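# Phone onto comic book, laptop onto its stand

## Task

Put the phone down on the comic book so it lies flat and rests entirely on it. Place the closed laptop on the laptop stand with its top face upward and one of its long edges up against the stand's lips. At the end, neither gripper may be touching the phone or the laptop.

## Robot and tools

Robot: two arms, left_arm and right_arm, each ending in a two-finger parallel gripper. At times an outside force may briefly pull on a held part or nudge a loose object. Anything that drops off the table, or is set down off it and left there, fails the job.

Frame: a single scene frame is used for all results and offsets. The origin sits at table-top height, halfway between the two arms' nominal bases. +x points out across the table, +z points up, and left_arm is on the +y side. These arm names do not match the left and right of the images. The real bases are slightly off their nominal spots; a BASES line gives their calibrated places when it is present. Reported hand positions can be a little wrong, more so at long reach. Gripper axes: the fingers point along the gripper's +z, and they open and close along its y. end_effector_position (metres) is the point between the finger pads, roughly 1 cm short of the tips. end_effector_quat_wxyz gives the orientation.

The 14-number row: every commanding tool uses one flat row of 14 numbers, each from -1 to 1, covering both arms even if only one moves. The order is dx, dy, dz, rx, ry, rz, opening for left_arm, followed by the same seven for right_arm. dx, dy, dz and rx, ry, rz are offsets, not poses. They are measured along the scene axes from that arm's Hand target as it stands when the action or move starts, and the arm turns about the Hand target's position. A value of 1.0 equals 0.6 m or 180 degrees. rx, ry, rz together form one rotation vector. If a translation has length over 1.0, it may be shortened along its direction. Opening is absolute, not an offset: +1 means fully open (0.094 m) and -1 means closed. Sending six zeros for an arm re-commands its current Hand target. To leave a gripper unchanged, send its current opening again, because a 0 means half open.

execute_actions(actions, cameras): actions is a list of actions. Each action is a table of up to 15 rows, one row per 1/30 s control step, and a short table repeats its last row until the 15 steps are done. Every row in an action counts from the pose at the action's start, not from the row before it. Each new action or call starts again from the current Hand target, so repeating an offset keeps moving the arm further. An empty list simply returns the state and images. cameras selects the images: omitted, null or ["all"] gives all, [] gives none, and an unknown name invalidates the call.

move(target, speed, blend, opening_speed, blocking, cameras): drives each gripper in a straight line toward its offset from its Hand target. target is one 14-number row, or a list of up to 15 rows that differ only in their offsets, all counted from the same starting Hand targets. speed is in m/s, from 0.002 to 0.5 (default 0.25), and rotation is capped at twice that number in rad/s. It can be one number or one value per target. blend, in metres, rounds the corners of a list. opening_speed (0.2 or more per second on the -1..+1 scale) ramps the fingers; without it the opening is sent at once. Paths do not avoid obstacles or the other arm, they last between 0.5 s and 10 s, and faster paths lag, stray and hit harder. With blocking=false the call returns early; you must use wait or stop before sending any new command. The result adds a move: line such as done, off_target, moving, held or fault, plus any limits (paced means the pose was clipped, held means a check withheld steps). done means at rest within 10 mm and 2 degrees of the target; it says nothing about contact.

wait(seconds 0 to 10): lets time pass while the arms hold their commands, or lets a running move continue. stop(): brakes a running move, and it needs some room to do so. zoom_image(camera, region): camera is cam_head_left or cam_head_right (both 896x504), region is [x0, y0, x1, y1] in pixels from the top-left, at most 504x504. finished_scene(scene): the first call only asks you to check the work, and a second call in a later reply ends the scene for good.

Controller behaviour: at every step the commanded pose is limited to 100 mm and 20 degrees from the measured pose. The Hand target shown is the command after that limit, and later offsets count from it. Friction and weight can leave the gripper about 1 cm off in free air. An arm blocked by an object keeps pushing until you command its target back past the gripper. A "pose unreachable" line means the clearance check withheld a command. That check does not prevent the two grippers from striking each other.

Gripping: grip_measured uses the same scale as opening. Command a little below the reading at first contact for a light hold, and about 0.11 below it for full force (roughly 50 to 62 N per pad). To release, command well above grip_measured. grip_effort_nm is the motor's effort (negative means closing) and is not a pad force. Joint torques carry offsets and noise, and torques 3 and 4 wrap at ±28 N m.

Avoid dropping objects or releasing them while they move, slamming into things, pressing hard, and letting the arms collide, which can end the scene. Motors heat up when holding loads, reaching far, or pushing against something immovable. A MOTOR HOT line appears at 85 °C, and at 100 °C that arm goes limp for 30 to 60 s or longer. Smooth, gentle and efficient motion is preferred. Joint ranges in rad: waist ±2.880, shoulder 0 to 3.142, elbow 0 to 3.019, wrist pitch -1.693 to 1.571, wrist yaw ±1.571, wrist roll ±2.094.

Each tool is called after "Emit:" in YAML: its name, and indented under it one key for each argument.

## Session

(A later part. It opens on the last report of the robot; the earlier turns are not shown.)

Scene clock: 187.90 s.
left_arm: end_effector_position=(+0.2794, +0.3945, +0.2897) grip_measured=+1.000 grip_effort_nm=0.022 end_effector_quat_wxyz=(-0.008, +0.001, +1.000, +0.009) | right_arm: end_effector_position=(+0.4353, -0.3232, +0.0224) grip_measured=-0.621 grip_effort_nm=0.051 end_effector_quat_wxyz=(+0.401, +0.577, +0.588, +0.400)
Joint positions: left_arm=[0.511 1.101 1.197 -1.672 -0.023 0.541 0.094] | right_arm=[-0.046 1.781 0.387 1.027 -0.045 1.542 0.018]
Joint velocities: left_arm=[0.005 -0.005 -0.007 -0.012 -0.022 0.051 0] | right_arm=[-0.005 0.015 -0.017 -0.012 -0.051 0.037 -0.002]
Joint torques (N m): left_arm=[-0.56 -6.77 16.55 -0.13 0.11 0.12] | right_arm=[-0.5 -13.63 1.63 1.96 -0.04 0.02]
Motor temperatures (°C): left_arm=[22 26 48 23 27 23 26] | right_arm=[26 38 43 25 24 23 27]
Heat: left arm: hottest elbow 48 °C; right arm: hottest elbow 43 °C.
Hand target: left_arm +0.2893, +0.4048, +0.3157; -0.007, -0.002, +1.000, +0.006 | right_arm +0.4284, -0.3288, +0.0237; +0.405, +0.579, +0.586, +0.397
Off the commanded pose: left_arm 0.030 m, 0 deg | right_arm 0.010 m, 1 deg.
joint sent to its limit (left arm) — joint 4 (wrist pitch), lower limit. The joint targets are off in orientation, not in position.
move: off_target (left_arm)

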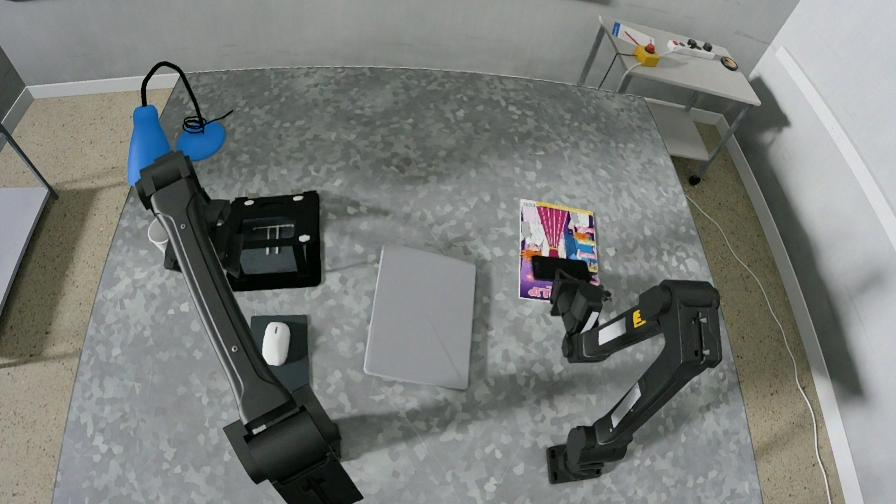

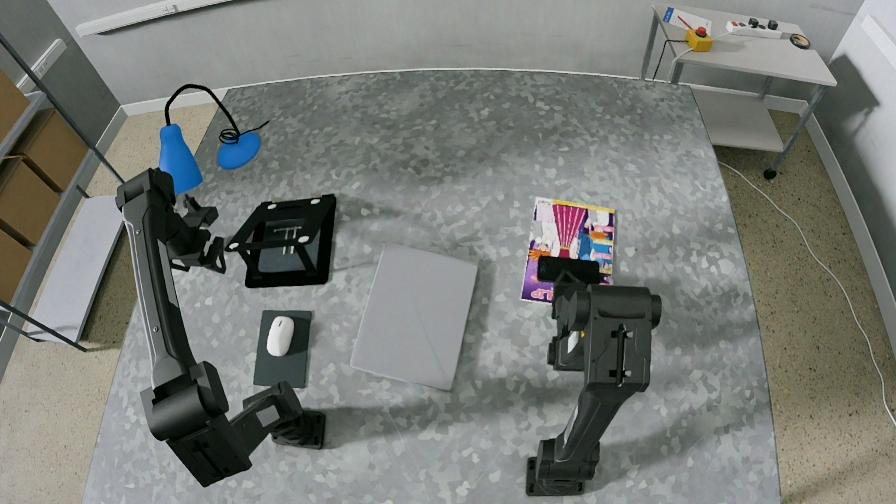

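Emit:
move:
  target: [0, 0, 0, 0, 0, 0, 1.0, 0.07, 0, 0.003, 0, 0, 0, -0.62]
  speed: 0.06

Emit:
zoom_image:
  camera: "cam_head_left"
  region: [500, 180, 640, 320]

Scene clock: 196.20 s.
left_arm: end_effector_position=(+0.2794, +0.3945, +0.2897) grip_measured=+1.000 grip_effort_nm=0.022 end_effector_quat_wxyz=(-0.008, +0.001, +1.000, +0.009) | right_arm: end_effector_position=(+0.4557, -0.3240, +0.0254) grip_measured=-0.621 grip_effort_nm=0.056 end_effector_quat_wxyz=(+0.399, +0.579, +0.589, +0.398)
Joint positions: left_arm=[0.511 1.101 1.197 -1.672 -0.023 0.541 0.094] | right_arm=[-0.046 1.781 0.443 0.965 -0.045 1.542 0.018]
Joint velocities: left_arm=[-0.005 -0.015 -0.007 -0.012 -0.066 -0.066 0] | right_arm=[-0.015 -0.015 -0.002 -0.012 0.037 -0.037 0]
Joint torques (N m): left_arm=[-0.09 -7.12 16.54 -0.05 0.1 0.06] | right_arm=[-0.15 -11.69 6.11 1.4 0.1 0.04]
Motor temperatures (°C): left_arm=[22 26 48 23 27 23 26] | right_arm=[26 38 42 25 24 23 26]
Heat: left arm: hottest elbow 48 °C; right arm: hottest elbow 42 °C.
Hand target: left_arm +0.2893, +0.4048, +0.3157; -0.007, -0.002, +1.000, +0.006 | right_arm +0.4704, -0.3295, +0.0250; +0.405, +0.579, +0.586, +0.397
Off the commanded pose: left_arm 0.030 m, 0 deg | right_arm 0.016 m, 1 deg.
joint sent to its limit (left arm) — joint 4 (wrist pitch), lower limit. The joint targets are off in orientation, not in position.
move: off_target (left_arm, right_arm)

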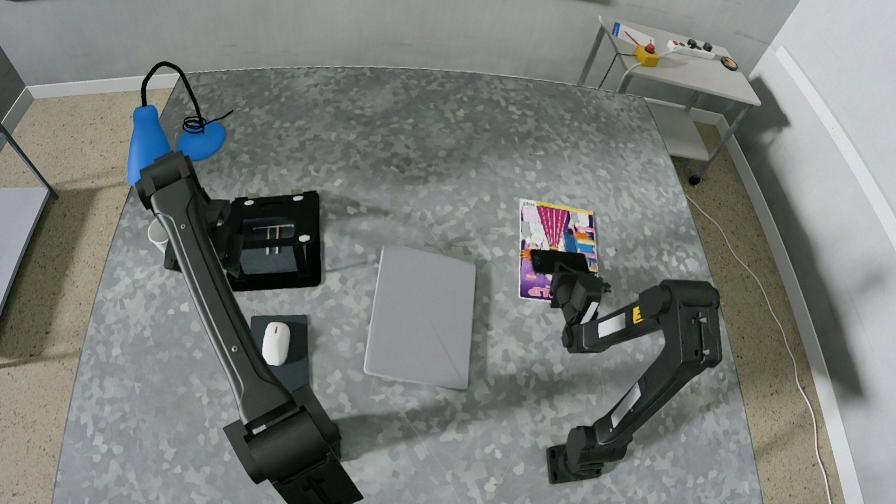

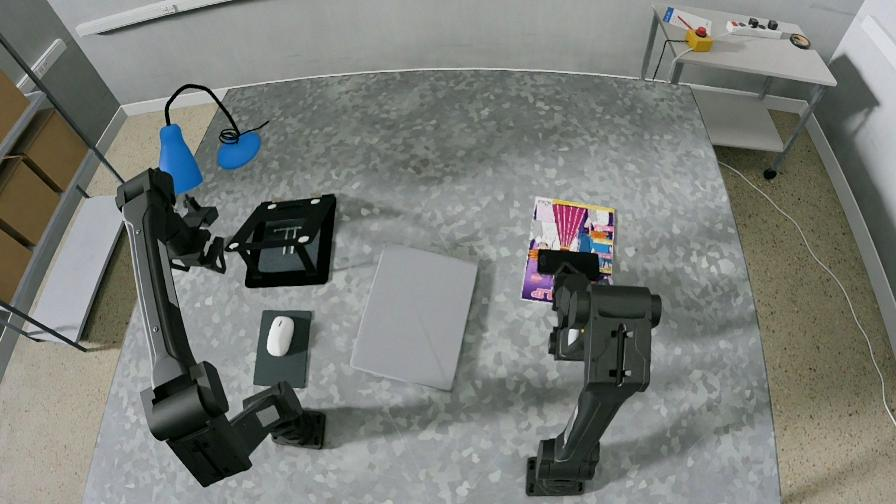

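Scaled by 3.600.

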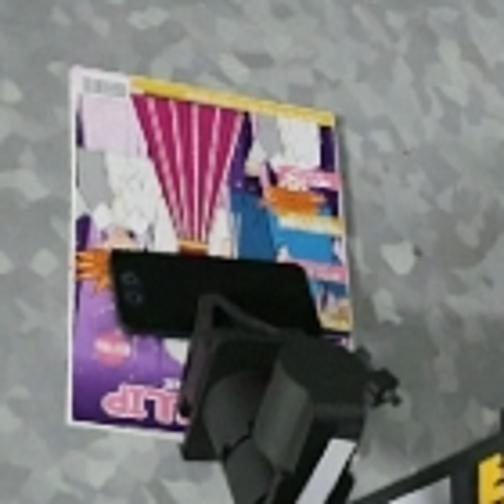

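Emit:
move:
  target:
    - [0, 0, 0, 0, 0, 0, 1.0, -0.005, 0, 0.01, 0, 0.04, 0, -0.2]
    - [0, 0, 0, 0, 0, 0, 1.0, -0.02, 0, 0.025, 0, 0.14, 0, -0.2]
    - [0, 0, 0, 0, 0, 0, 1.0, -0.1, 0, 0.035, 0, 0.14, 0, -0.2]
  speed: 0.06
  opening_speed: 0.4

Emit:
zoom_image:
  camera: "cam_head_left"
  region: [500, 180, 640, 320]

Scene clock: 204.30 s.
left_arm: end_effector_position=(+0.2794, +0.3945, +0.2897) grip_measured=+1.000 grip_effort_nm=0.022 end_effector_quat_wxyz=(-0.008, +0.001, +1.000, +0.009) | right_arm: end_effector_position=(+0.4192, -0.3235, +0.0467) grip_measured=-0.201 grip_effort_nm=0.056 end_effector_quat_wxyz=(+0.265, +0.649, +0.660, +0.269)
Joint positions: left_arm=[0.511 1.101 1.197 -1.672 -0.023 0.541 0.094] | right_arm=[-0.046 1.416 0.543 0.076 -0.04 1.529 0.038]
Joint velocities: left_arm=[0.005 -0.005 -0.002 -0.007 0.066 -0.051 0] | right_arm=[-0.024 -0.005 -0.002 -0.007 -0.095 -0.007 -0.001]
Joint torques (N m): left_arm=[-0.97 -7.88 16.53 -0.08 0.12 0.09] | right_arm=[-0.32 -13.1 5.76 0.87 0.05 0.01]
Motor temperatures (°C): left_arm=[22 26 48 23 27 23 26] | right_arm=[26 38 42 25 24 23 26]
Heat: left arm: hottest elbow 48 °C; right arm: hottest elbow 42 °C.
Hand target: left_arm +0.2893, +0.4048, +0.3157; -0.007, -0.002, +1.000, +0.006 | right_arm +0.4118, -0.3287, +0.0461; +0.265, +0.652, +0.660, +0.264
Off the commanded pose: left_arm 0.030 m, 0 deg | right_arm 0.011 m, 1 deg.
joint sent to its limit (left arm) — joint 4 (wrist pitch), lower limit. The joint targets are off in orientation, not in position.
move: off_target (left_arm, right_arm)

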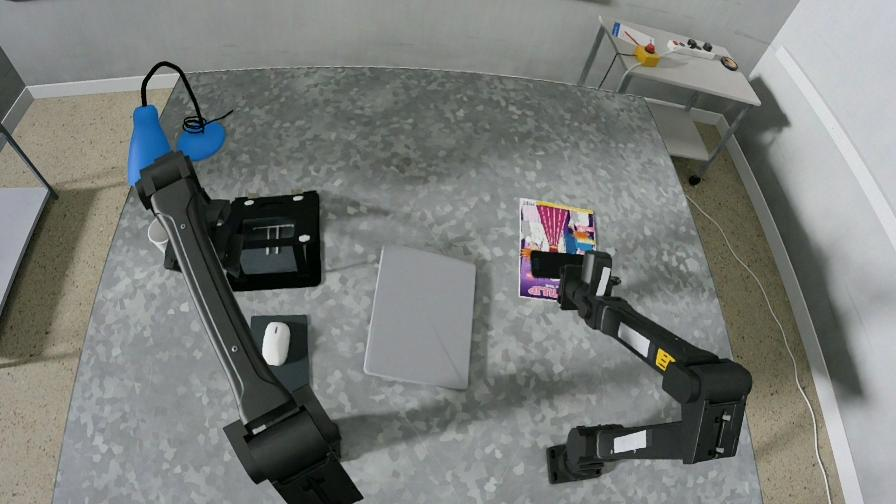

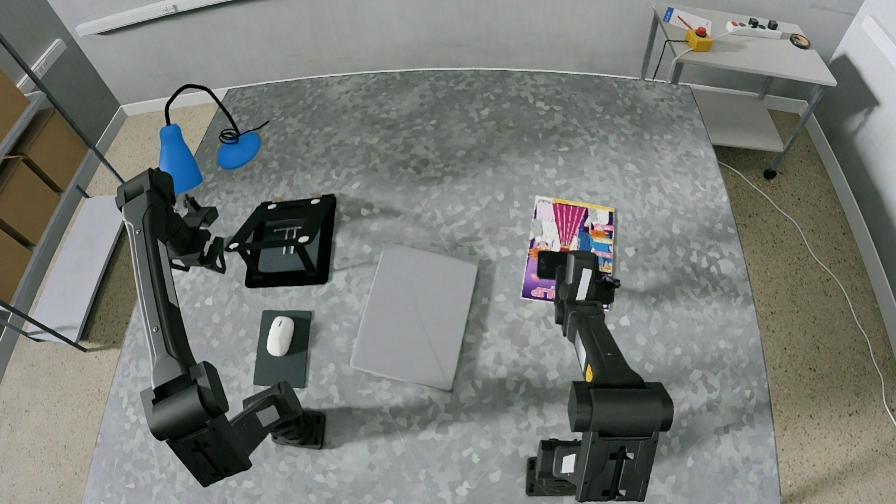

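Scaled by 3.600.

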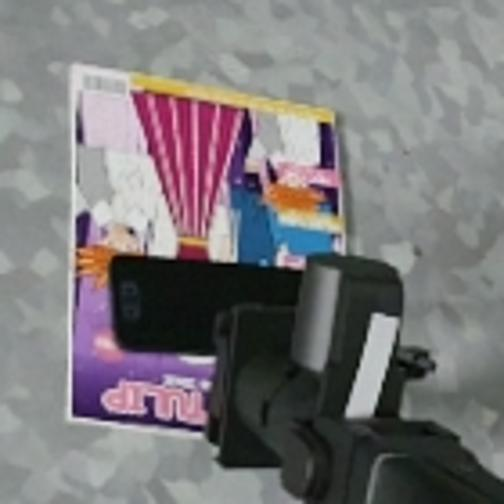

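Emit:
move:
  target:
    - [0, 0, 0, 0, 0, 0, 1.0, -0.03, 0, 0.04, 0, 0, 0, -0.2]
    - [0, 0, 0, 0, 0, 0, 1.0, -0.15, 0, 0.3, 0, 0, 0, -0.2]
  speed: 0.15

Emit:
zoom_image:
  camera: "cam_head_left"
  region: [500, 180, 640, 320]

Emit:
zoom_image:
  camera: "cam_head_right"
  region: [500, 180, 640, 320]

Scene clock: 208.77 s.
left_arm: end_effector_position=(+0.2794, +0.3945, +0.2897) grip_measured=+1.000 grip_effort_nm=0.022 end_effector_quat_wxyz=(-0.008, +0.001, +1.000, +0.009) | right_arm: end_effector_position=(+0.3111, -0.3220, +0.1936) grip_measured=-0.201 grip_effort_nm=0.056 end_effector_quat_wxyz=(+0.244, +0.658, +0.668, +0.248)
Joint positions: left_arm=[0.511 1.101 1.197 -1.672 -0.023 0.541 0.094] | right_arm=[-0.057 0.79 0.613 -0.684 -0.045 1.52 0.038]
Joint velocities: left_arm=[-0.005 -0.005 -0.002 0.002 -0.022 0.037 0] | right_arm=[-0.015 -0.015 0.012 0.002 0.007 0.037 0]
Joint torques (N m): left_arm=[0.15 -6.89 16.62 0.13 0.08 0.07] | right_arm=[-0.44 -5.01 14.09 0.95 -0.03 0.04]
Motor temperatures (°C): left_arm=[22 26 48 23 27 23 26] | right_arm=[26 38 42 25 24 23 26]
Heat: left arm: hottest elbow 48 °C; right arm: hottest elbow 42 °C.
Hand target: left_arm +0.2893, +0.4048, +0.3157; -0.007, -0.002, +1.000, +0.006 | right_arm +0.3238, -0.3269, +0.2270; +0.265, +0.652, +0.660, +0.264
Off the commanded pose: left_arm 0.030 m, 0 deg | right_arm 0.035 m, 3 deg.
joint sent to its limit (left arm) — joint 4 (wrist pitch), lower limit. The joint targets are off in orientation, not in position.
move: off_target (left_arm, right_arm)

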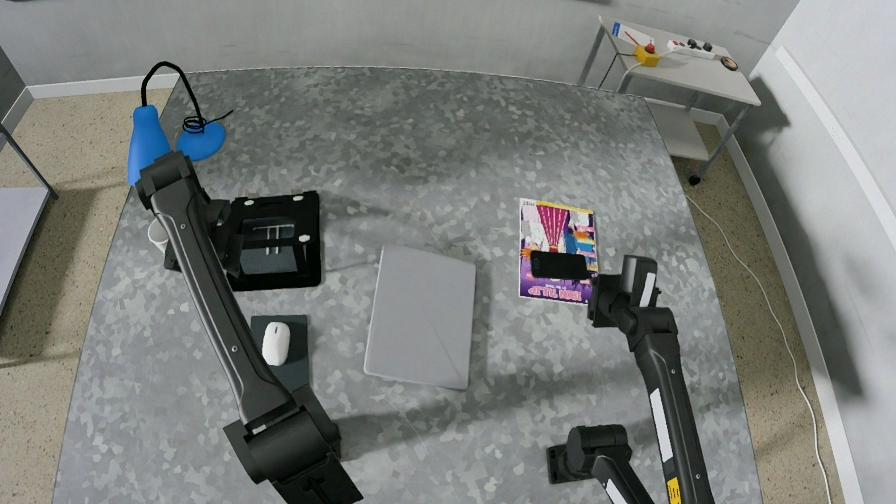

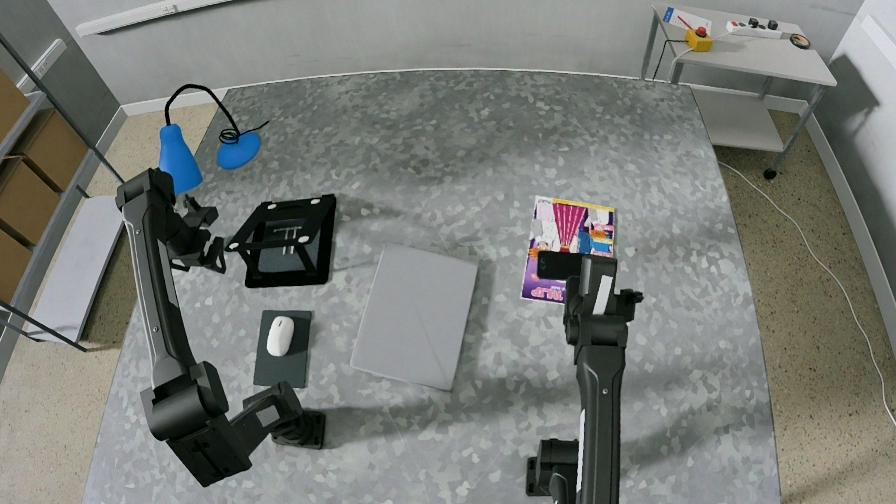

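Scaled by 3.600.

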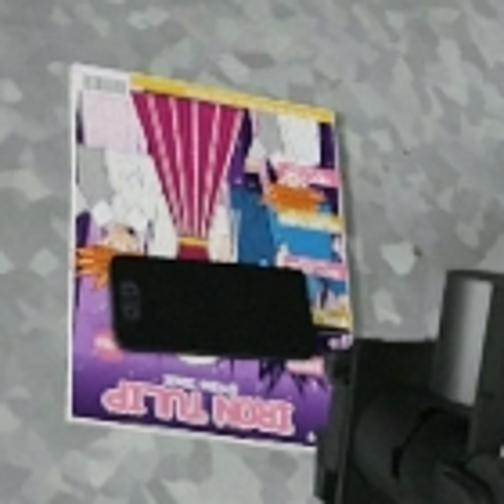

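Scaled by 3.600.

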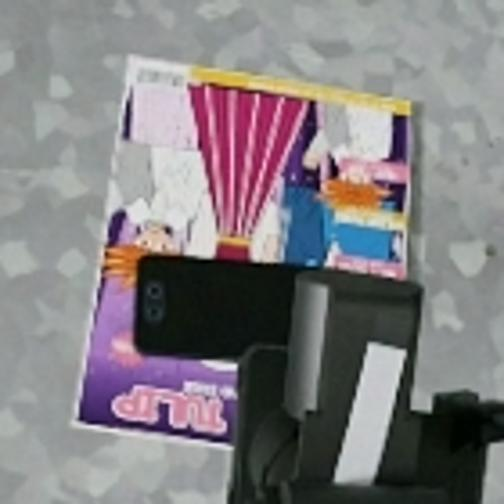

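Emit:
move:
  target: [0.217, -0.333, -0.3, 0, 0, 0, -0.95, 0, 0, 0, 0, 0, 0, -0.2]
  speed: 0.2

Emit:
zoom_image:
  camera: "cam_head_left"
  region: [280, 180, 440, 320]

Emit:
zoom_image:
  camera: "cam_head_right"
  region: [280, 180, 440, 320]

Scene clock: 241.93 s.
left_arm: end_effector_position=(+0.4121, +0.2050, +0.1374) grip_measured=-0.948 grip_effort_nm=-0.081 end_effector_quat_wxyz=(-0.010, -0.001, +1.000, +0.007) | right_arm: end_effector_position=(+0.3110, -0.3221, +0.1935) grip_measured=-0.201 grip_effort_nm=0.056 end_effector_quat_wxyz=(+0.244, +0.658, +0.668, +0.248)
Joint positions: left_arm=[-0.131 1.41 1.057 -1.24 -0.012 -0.105 0.002] | right_arm=[-0.058 0.79 0.613 -0.685 -0.045 1.52 0.038]
Joint velocities: left_arm=[-0.005 -0.015 0.002 0.002 -0.037 0.022 0] | right_arm=[0.015 -0.005 0.007 -0.007 0.037 0.007 0]
Joint torques (N m): left_arm=[-2.08 -11.75 10.04 0.9 0.06 -0.16] | right_arm=[-0.44 -4.89 14.06 0.81 -0.03 0.04]
Motor temperatures (°C): left_arm=[22 26 48 23 27 23 26] | right_arm=[26 37 54 25 24 23 26]
Heat: left arm: hottest elbow 48 °C; right arm: hottest elbow 54 °C.
Hand target: left_arm +0.4165, +0.2005, +0.1373; -0.005, -0.002, +1.000, +0.006 | right_arm +0.3238, -0.3270, +0.2270; +0.265, +0.652, +0.660, +0.264
Off the commanded pose: left_arm 0.008 m, 0 deg | right_arm 0.036 m, 3 deg.
move: off_target (right_arm)

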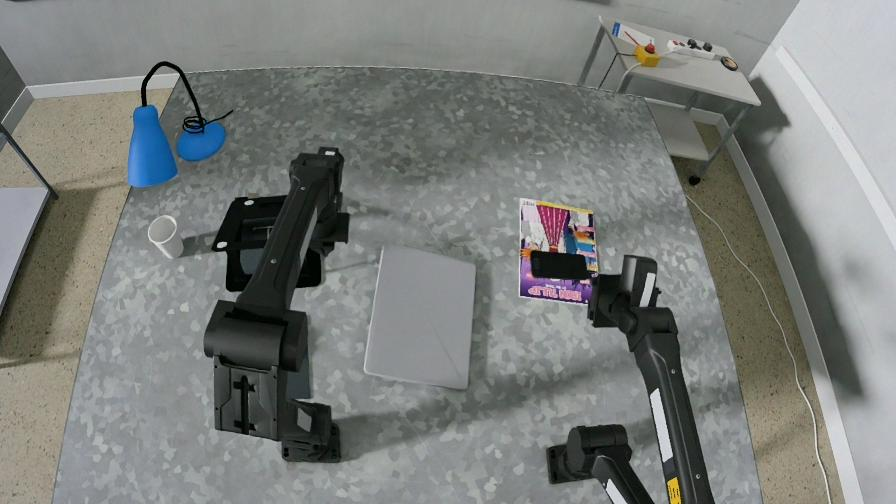

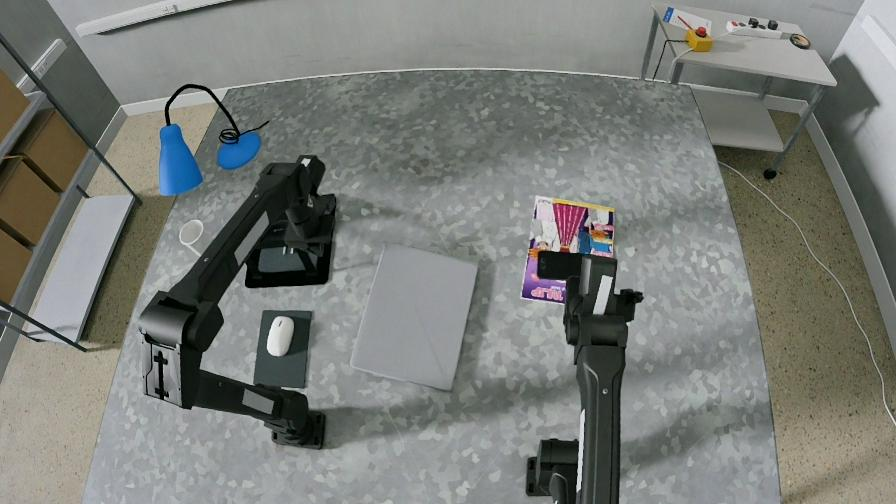

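Scaled by 3.150.

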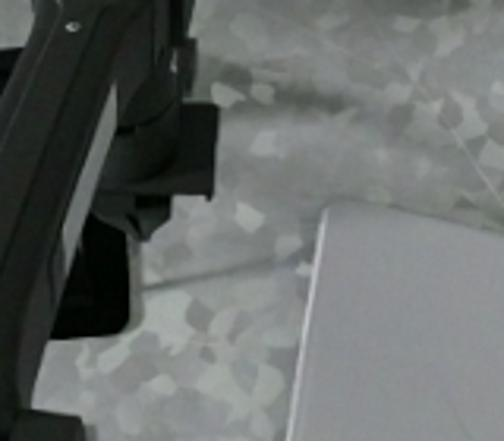

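Scaled by 3.150.

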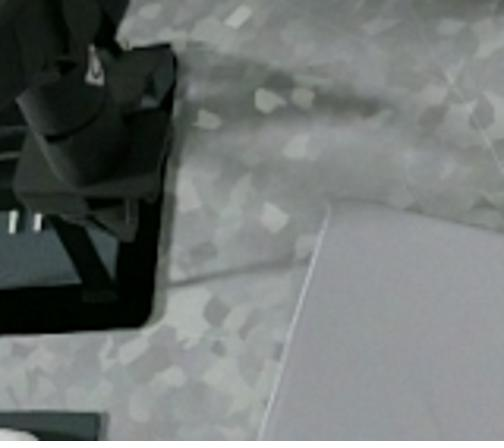

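Emit:
execute_actions:
  actions: []

Scene clock: 254.83 s.
left_arm: end_effector_position=(+0.4121, +0.2050, +0.1374) grip_measured=-0.948 grip_effort_nm=-0.081 end_effector_quat_wxyz=(-0.010, -0.002, +1.000, +0.007) | right_arm: end_effector_position=(+0.3110, -0.3221, +0.1935) grip_measured=-0.201 grip_effort_nm=0.056 end_effector_quat_wxyz=(+0.244, +0.658, +0.668, +0.248)
Joint positions: left_arm=[-0.131 1.41 1.057 -1.24 -0.012 -0.106 0.002] | right_arm=[-0.058 0.79 0.613 -0.685 -0.045 1.52 0.038]
Joint velocities: left_arm=[0.005 0.005 -0.007 0.007 0.037 0.081 -0.001] | right_arm=[0.005 -0.005 -0.012 -0.007 -0.051 0.022 -0.001]
Joint torques (N m): left_arm=[-3.02 -11.52 10 0.76 0.06 -0.1] | right_arm=[-0.38 -4.95 14.08 0.79 -0.03 0.04]
Motor temperatures (°C): left_arm=[22 27 48 23 27 23 26] | right_arm=[26 36 57 25 24 23 26]
Heat: left arm: hottest elbow 48 °C; right arm: hottest elbow 57 °C.
Hand target: left_arm +0.4165, +0.2005, +0.1373; -0.005, -0.002, +1.000, +0.006 | right_arm +0.3238, -0.3270, +0.2270; +0.265, +0.652, +0.660, +0.264
Tool commands: left_gripper/opening=-0.95 right_gripper/opening=-0.2
Off the commanded pose: left_arm 0.008 m, 0 deg | right_arm 0.036 m, 3 deg.

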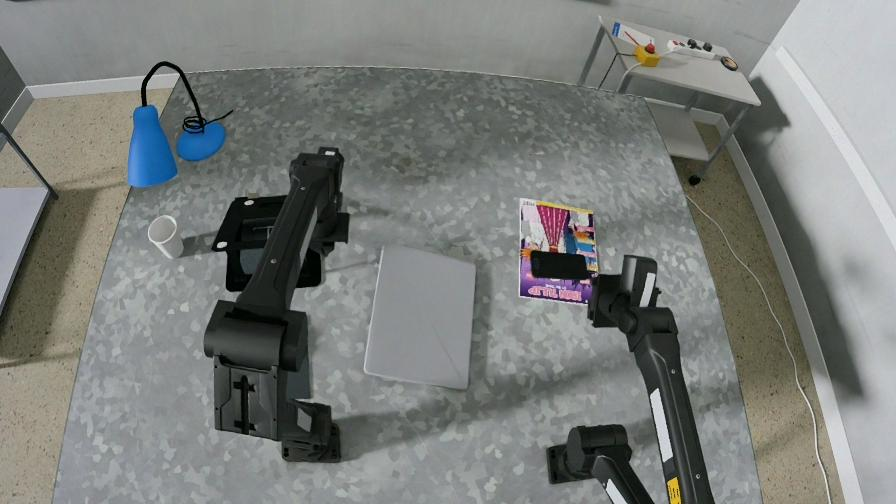

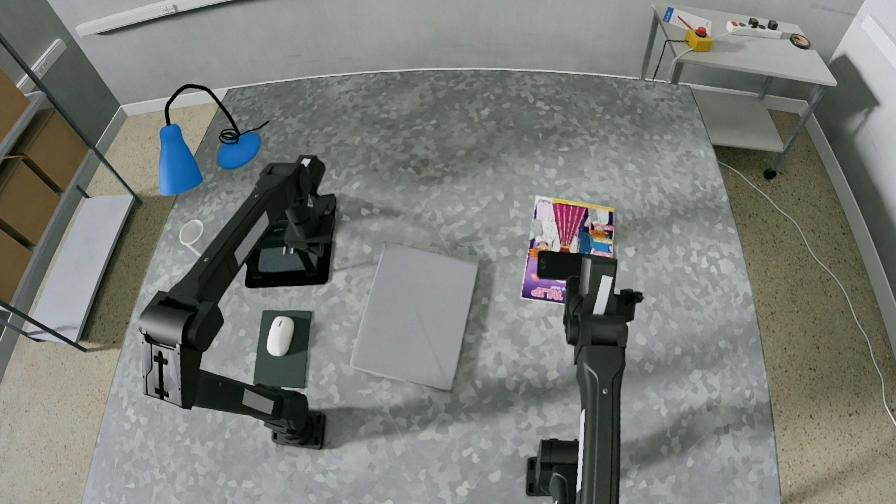

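Emit:
zoom_image:
  camera: "cam_head_left"
  region: [190, 150, 490, 400]

Emit:
zoom_image:
  camera: "cam_head_right"
  region: [190, 150, 490, 400]

Scaled by 1.680.

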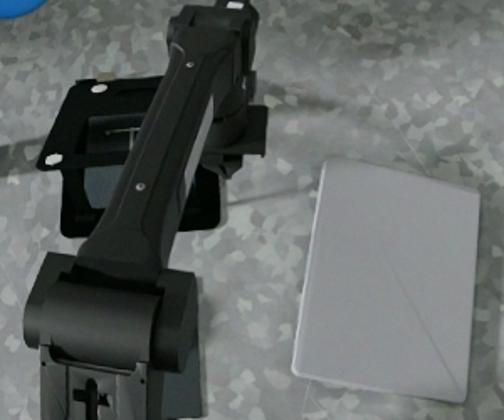

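Scaled by 1.680.

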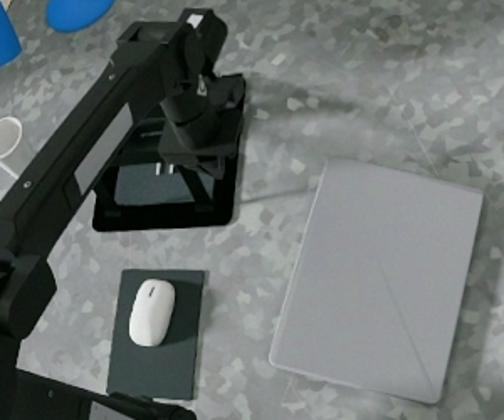

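Emit:
move:
  target: [-0.011, -0.1, -0.03, 0, 0, 0, -0.95, -0.173, 0.2, -0.15, -0.19, 0.191, 0.47, -0.95]

Scene clock: 280.57 s.
left_arm: end_effector_position=(+0.4114, +0.1460, +0.1279) grip_measured=-0.948 grip_effort_nm=-0.076 end_effector_quat_wxyz=(+0.002, -0.004, +1.000, +0.005) | right_arm: end_effector_position=(+0.2041, -0.2140, +0.1199) grip_measured=-0.949 grip_effort_nm=-0.085 end_effector_quat_wxyz=(-0.017, +0.013, +1.000, +0.002)
Joint positions: left_arm=[-0.282 1.43 1.051 -1.192 -0.011 -0.261 0.002] | right_arm=[0.383 1.072 0.725 -1.253 -0.016 0.414 0.002]
Joint velocities: left_arm=[-0.005 -0.015 -0.002 -0.012 0.051 -0.022 -0.001] | right_arm=[0.005 0.005 -0.007 -0.002 0.022 0.022 -0.001]
Joint torques (N m): left_arm=[-1.96 -11.58 8.46 0.76 0.13 -0.08] | right_arm=[1.38 -5.36 12.3 -0.23 0.12 0.09]
Motor temperatures (°C): left_arm=[22 27 46 23 27 23 26] | right_arm=[26 36 59 25 24 23 26]
Heat: left arm: hottest elbow 46 °C; right arm: hottest elbow 59 °C.
Hand target: left_arm +0.4092, +0.1404, +0.1200; -0.004, -0.002, +1.000, +0.005 | right_arm +0.2206, -0.2041, +0.1359; -0.004, +0.002, +1.000, +0.006
Off the commanded pose: left_arm 0.010 m, 1 deg | right_arm 0.024 m, 2 deg.
move: off_target (right_arm)

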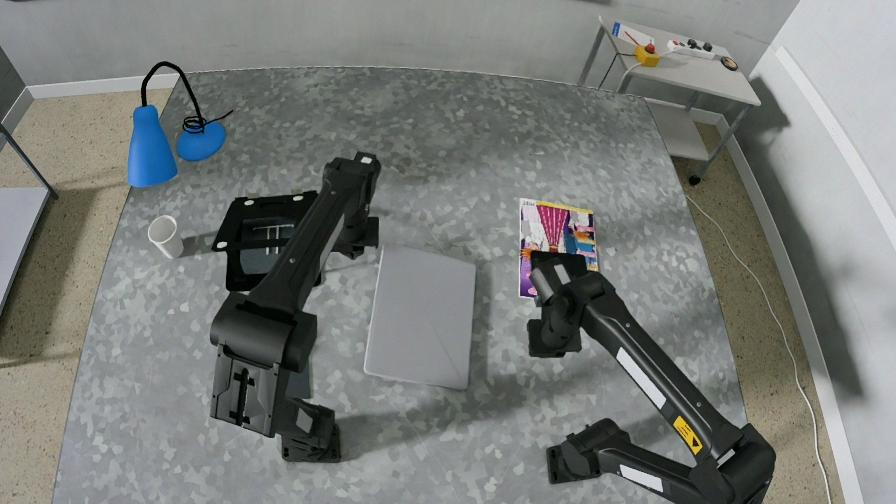

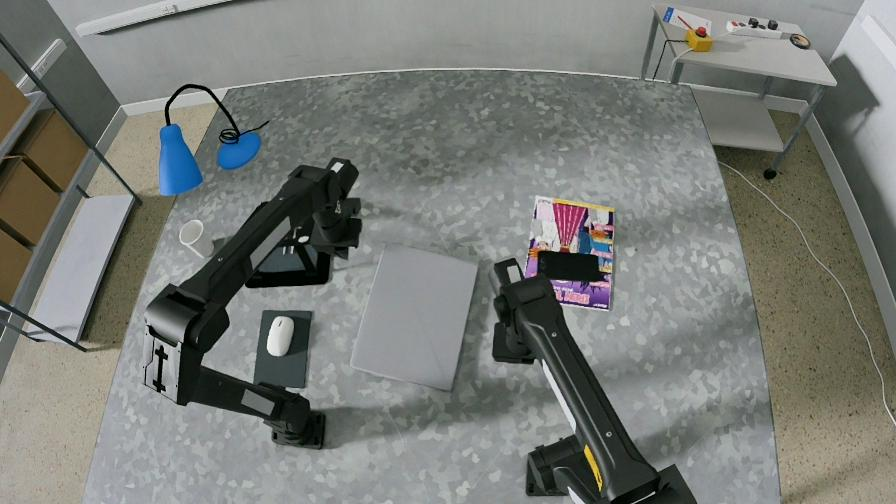

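Emit:
move:
  target: [0, 0, -0.165, 0, 0, 0, -0.95, 0, 0, -0.15, 0, 0, 0, -0.95]
  speed: 0.15

Scene clock: 284.20 s.
left_arm: end_effector_position=(+0.4099, +0.1458, +0.0258) grip_measured=-0.948 grip_effort_nm=-0.081 end_effector_quat_wxyz=(-0.003, -0.004, +1.000, +0.007) | right_arm: end_effector_position=(+0.2244, -0.2057, +0.0551) grip_measured=-0.949 grip_effort_nm=-0.081 end_effector_quat_wxyz=(+0.006, +0.010, +1.000, +0.011)
Joint positions: left_arm=[-0.283 1.577 0.907 -0.91 -0.011 -0.263 0.002] | right_arm=[0.383 1.202 0.628 -0.978 -0.016 0.408 0.002]
Joint velocities: left_arm=[-0.015 -0.005 -0.017 -0.012 -0.066 -0.051 0] | right_arm=[0.005 -0.005 -0.007 -0.007 -0.007 -0.066 0]
Joint torques (N m): left_arm=[-2.61 -13.1 7.57 0.75 0.09 -0.11] | right_arm=[1.03 -6.53 6.56 0.61 0.13 0.09]
Motor temperatures (°C): left_arm=[22 27 45 23 27 23 26] | right_arm=[26 36 58 25 24 23 26]
Heat: left arm: hottest elbow 45 °C; right arm: hottest elbow 58 °C.
Hand target: left_arm +0.4077, +0.1399, +0.0213; -0.004, -0.002, +1.000, +0.005 | right_arm +0.2202, -0.2056, +0.0459; -0.004, +0.002, +1.000, +0.006
Off the commanded pose: left_arm 0.007 m, 0 deg | right_arm 0.010 m, 1 deg.
move: done

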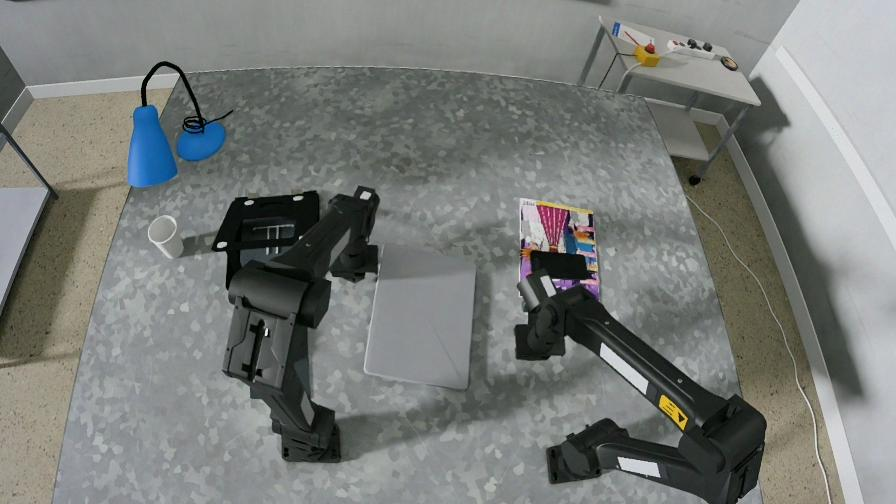

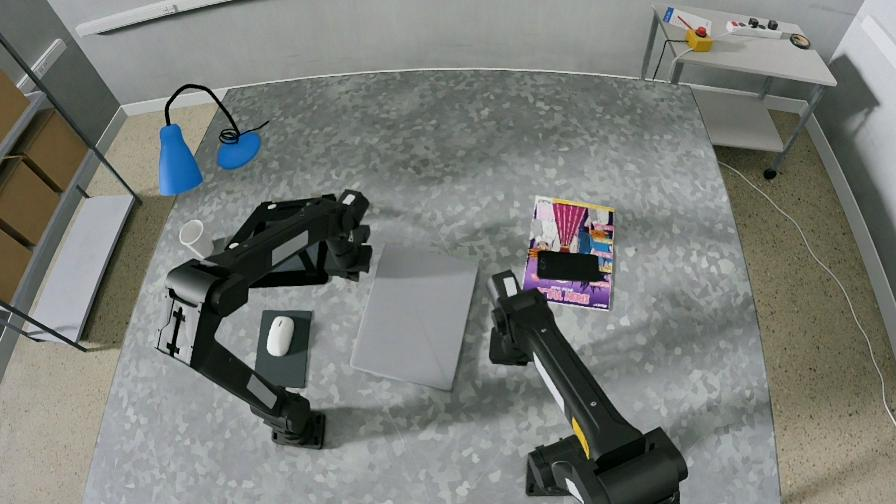

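Emit:
move:
  target: [0, -0.04, 0, 0, 0, 0, -0.95, -0.04, 0.1, -0.05, 0, 0, 0, -0.95]
  speed: 0.1

Scene clock: 289.47 s.
left_arm: end_effector_position=(+0.4023, +0.1235, +0.0221) grip_measured=-0.948 grip_effort_nm=-0.081 end_effector_quat_wxyz=(-0.007, -0.003, +1.000, +0.008) | right_arm: end_effector_position=(+0.2023, -0.1449, +0.0249) grip_measured=-0.949 grip_effort_nm=-0.081 end_effector_quat_wxyz=(+0.005, +0.003, +1.000, +0.013)
Joint positions: left_arm=[-0.343 1.587 0.907 -0.91 -0.01 -0.321 0.002] | right_arm=[0.613 1.296 0.607 -0.86 -0.015 0.625 0.002]
Joint velocities: left_arm=[-0.005 -0.005 0.007 0.012 -0.022 -0.007 0] | right_arm=[0.005 0.005 0.017 -0.012 -0.037 0.022 0]
Joint torques (N m): left_arm=[-2.37 -11.75 9.35 0.58 0.04 -0.09] | right_arm=[1.26 -7.18 5.87 0.58 0.09 0.22]
Motor temperatures (°C): left_arm=[22 27 45 23 27 23 26] | right_arm=[26 36 56 25 24 23 26]
Heat: left arm: hottest elbow 45 °C; right arm: hottest elbow 56 °C.
Hand target: left_arm +0.4075, +0.1159, +0.0215; -0.004, -0.002, +1.000, +0.005 | right_arm +0.1962, -0.1458, +0.0150; -0.005, +0.002, +1.000, +0.005
Off the commanded pose: left_arm 0.009 m, 1 deg | right_arm 0.011 m, 1 deg.
move: off_target (right_arm)

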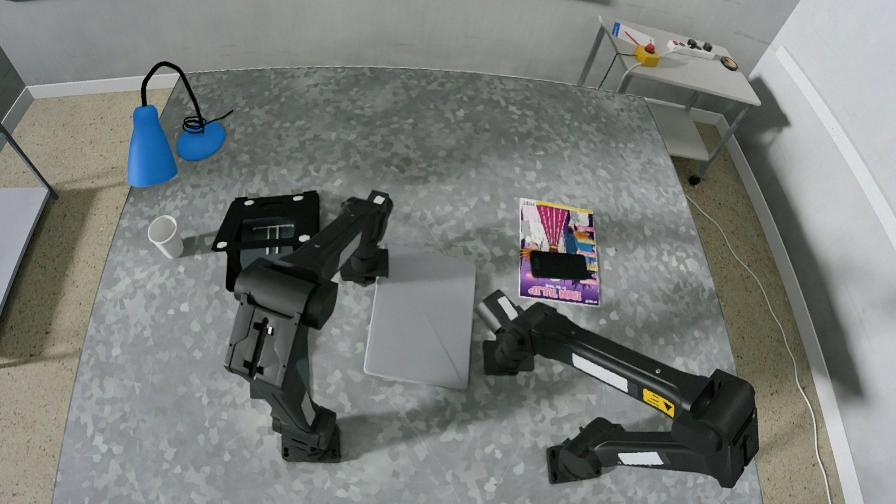

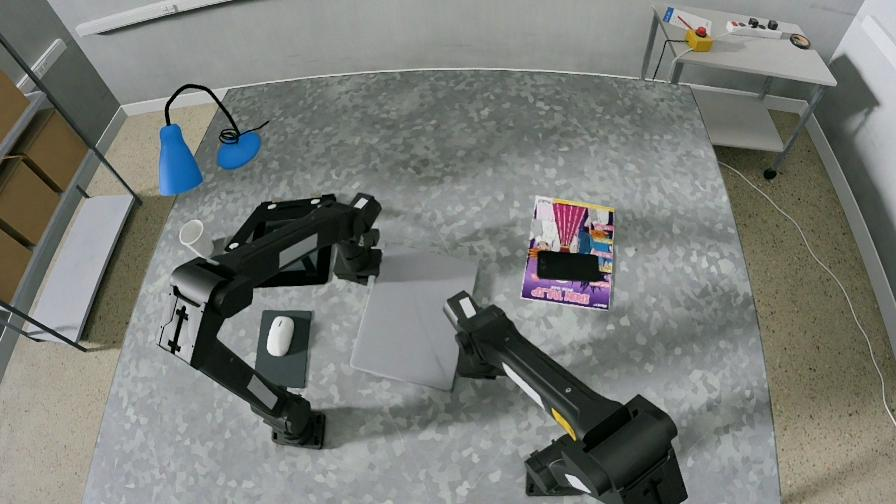

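Emit:
move:
  target: [0.01, -0.12, 0, 0, 0, 0, -0.95, -0.02, 0.12, 0, 0, 0, 0, -0.95]
  speed: 0.06

Scene clock: 293.30 s.
left_arm: end_effector_position=(+0.3979, +0.0727, +0.0123) grip_measured=-0.949 grip_effort_nm=-0.037 end_effector_quat_wxyz=(-0.017, -0.012, +1.000, +0.017) | right_arm: end_effector_position=(+0.1696, -0.1008, +0.0104) grip_measured=-0.950 grip_effort_nm=-0.037 end_effector_quat_wxyz=(-0.015, +0.010, +1.000, -0.011)
Joint positions: left_arm=[-0.47 1.653 0.958 -0.922 -0.017 -0.466 0.002] | right_arm=[0.808 1.383 0.637 -0.862 -0.008 0.833 0.002]
Joint velocities: left_arm=[0.015 0.005 0.002 0.012 -0.022 -0.007 -0.002] | right_arm=[-0.015 -0.005 -0.002 -0.007 -0.037 -0.051 0]
Joint torques (N m): left_arm=[-4.95 -12.28 13.03 0.05 0.47 -0.16] | right_arm=[2.02 -6.95 10.43 0.7 -0.2 0.21]
Motor temperatures (°C): left_arm=[22 27 45 23 27 23 26] | right_arm=[26 36 55 25 24 23 26]
Heat: left arm: hottest elbow 45 °C; right arm: hottest elbow 55 °C.
Hand target: left_arm +0.4127, +0.0438, +0.0218; -0.003, -0.002, +1.000, +0.004 | right_arm +0.1844, -0.0737, +0.0137; -0.006, +0.002, +1.000, +0.004
Off the commanded pose: left_arm 0.034 m, 2 deg | right_arm 0.031 m, 2 deg.
move: off_target (left_arm, right_arm)

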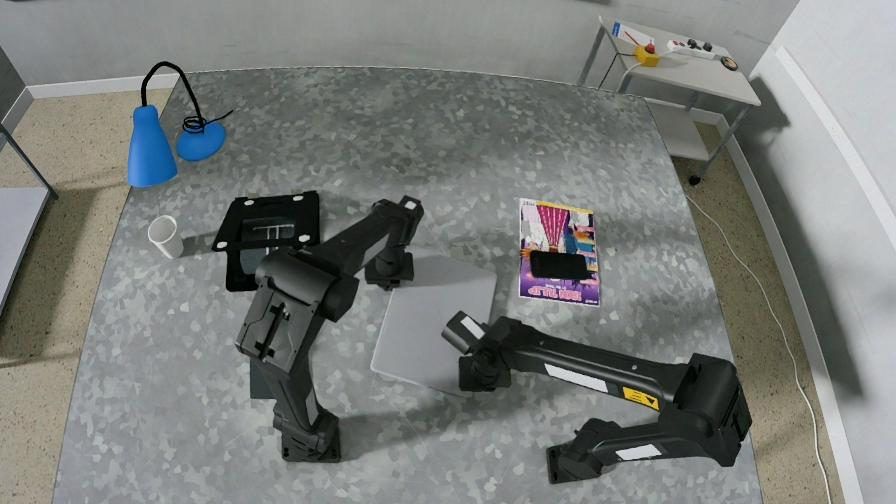

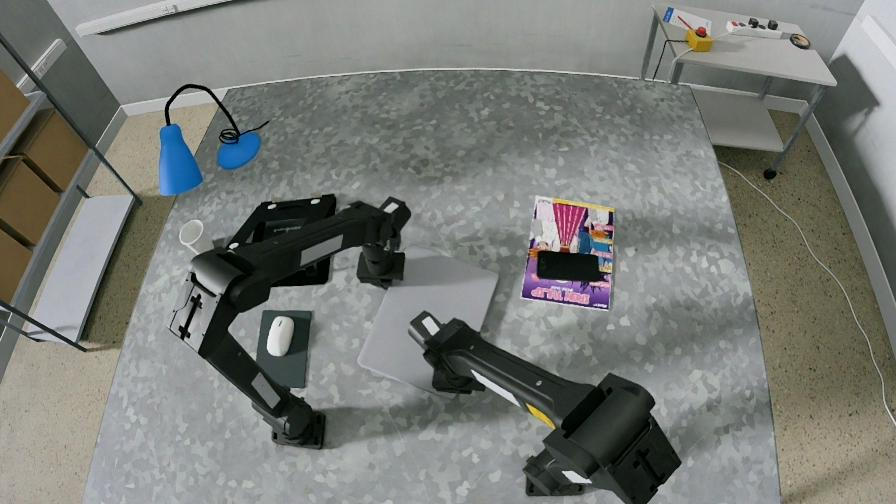

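Emit:
move:
  target: [0.0, -0.02, 0.005, 0, 0, 0, -0.95, -0.04, 0.14, 0.01, 0, 0, 0, -0.95]
  speed: 0.06

Scene clock: 297.87 s.
left_arm: end_effector_position=(+0.4086, +0.0530, +0.0209) grip_measured=-0.949 grip_effort_nm=-0.042 end_effector_quat_wxyz=(-0.002, -0.013, +1.000, +0.010) | right_arm: end_effector_position=(+0.1378, -0.0305, +0.0111) grip_measured=-0.950 grip_effort_nm=-0.017 end_effector_quat_wxyz=(-0.028, +0.004, +0.999, -0.027)
Joint positions: left_arm=[-0.501 1.66 0.997 -0.922 -0.017 -0.499 0.002] | right_arm=[1.022 1.499 0.762 -0.909 -0.021 1.033 0.002]
Joint velocities: left_arm=[-0.005 0.005 -0.007 -0.012 -0.081 0.022 -0.001] | right_arm=[-0.015 0.005 -0.012 -0.012 0.007 0.037 0]
Joint torques (N m): left_arm=[-4.19 -12.63 11.67 -0.09 0.42 -0.11] | right_arm=[1.03 -9 12.18 1.07 0.23 0.2]
Motor temperatures (°C): left_arm=[22 27 45 23 27 23 26] | right_arm=[26 36 54 25 24 23 26]
Heat: left arm: hottest elbow 45 °C; right arm: hottest elbow 54 °C.
Hand target: left_arm +0.4127, +0.0317, +0.0248; -0.003, -0.002, +1.000, +0.004 | right_arm +0.1608, +0.0103, +0.0180; -0.007, +0.002, +1.000, +0.003
Off the commanded pose: left_arm 0.022 m, 1 deg | right_arm 0.047 m, 4 deg.
move: off_target (left_arm, right_arm)

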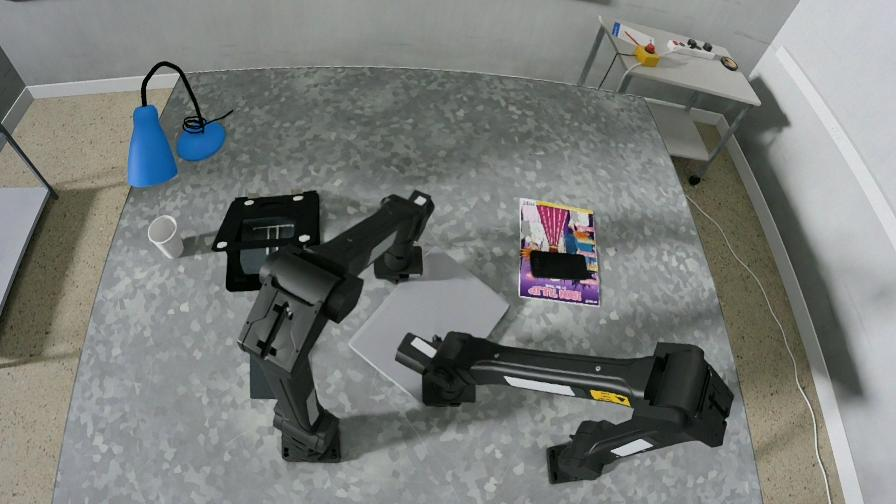

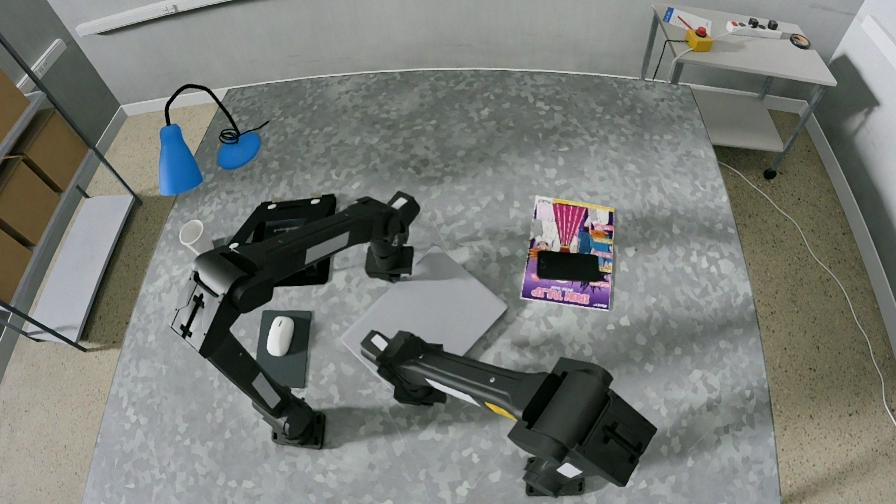

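Emit:
move:
  target:
    - [0.05, 0.04, 0.0, 0, 0, 0, -0.95, 0, 0, 0.01, 0, 0, 0, -0.95]
    - [0.07, -0.05, 0.0, 0, 0, 0, -0.95, 0.0, 0.02, 0.01, 0, 0, 0, -0.95]
  speed: 0.06

Scene clock: 305.70 s.
left_arm: end_effector_position=(+0.4416, +0.0238, +0.0173) grip_measured=-0.949 grip_effort_nm=-0.042 end_effector_quat_wxyz=(-0.014, -0.008, +1.000, +0.012) | right_arm: end_effector_position=(+0.1415, -0.0099, +0.0152) grip_measured=-0.950 grip_effort_nm=-0.017 end_effector_quat_wxyz=(-0.026, +0.000, +0.999, -0.019)
Joint positions: left_arm=[-0.522 1.772 1.142 -0.977 -0.009 -0.509 0.002] | right_arm=[1.041 1.527 0.809 -0.912 -0.025 1.047 0.002]
Joint velocities: left_arm=[-0.005 -0.015 -0.002 -0.017 -0.037 -0.007 -0.001] | right_arm=[-0.015 -0.015 -0.007 -0.007 0.051 -0.022 0.001]
Joint torques (N m): left_arm=[-3.78 -14.51 13.03 0.02 0.12 -0.1] | right_arm=[0.73 -10.58 11.6 0.55 0.39 0.23]
Motor temperatures (°C): left_arm=[22 27 45 23 27 23 26] | right_arm=[26 36 54 25 24 23 25]
Heat: left arm: hottest elbow 45 °C; right arm: hottest elbow 54 °C.
Hand target: left_arm +0.4545, +0.0011, +0.0245; -0.003, -0.002, +1.000, +0.004 | right_arm +0.1609, +0.0225, +0.0238; -0.007, +0.002, +1.000, +0.003
Off the commanded pose: left_arm 0.027 m, 2 deg | right_arm 0.039 m, 3 deg.
move: off_target (left_arm, right_arm)

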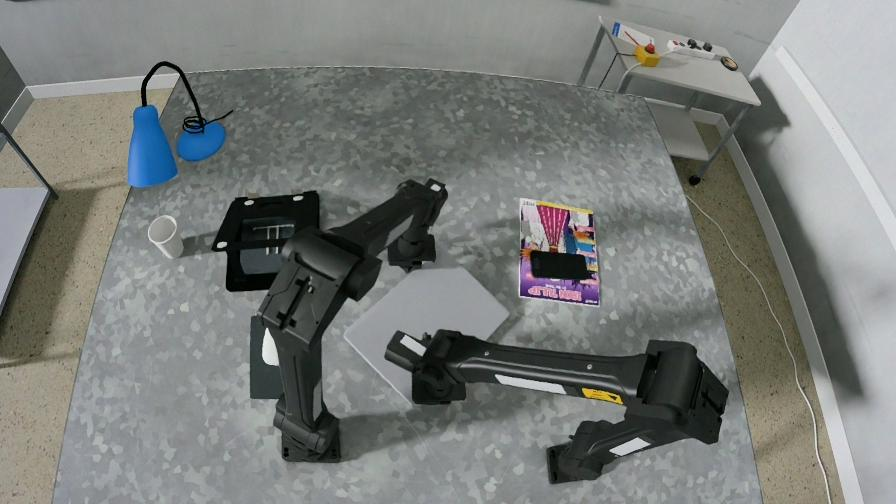

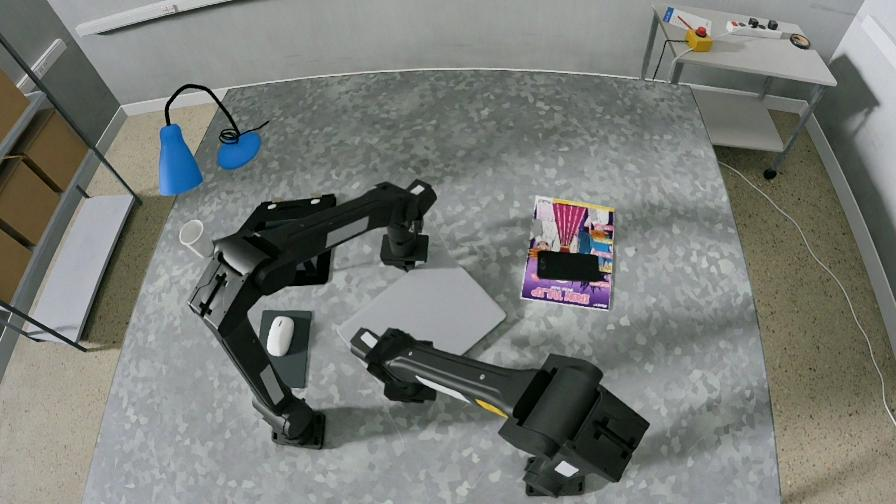

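Emit:
zoom_image:
  camera: "cam_head_left"
  region: [320, 220, 540, 420]

Scaled by 2.291.

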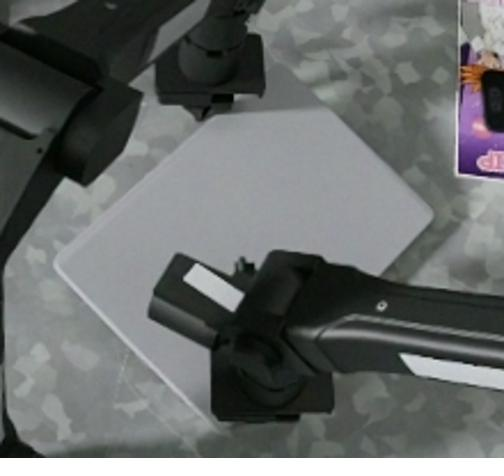

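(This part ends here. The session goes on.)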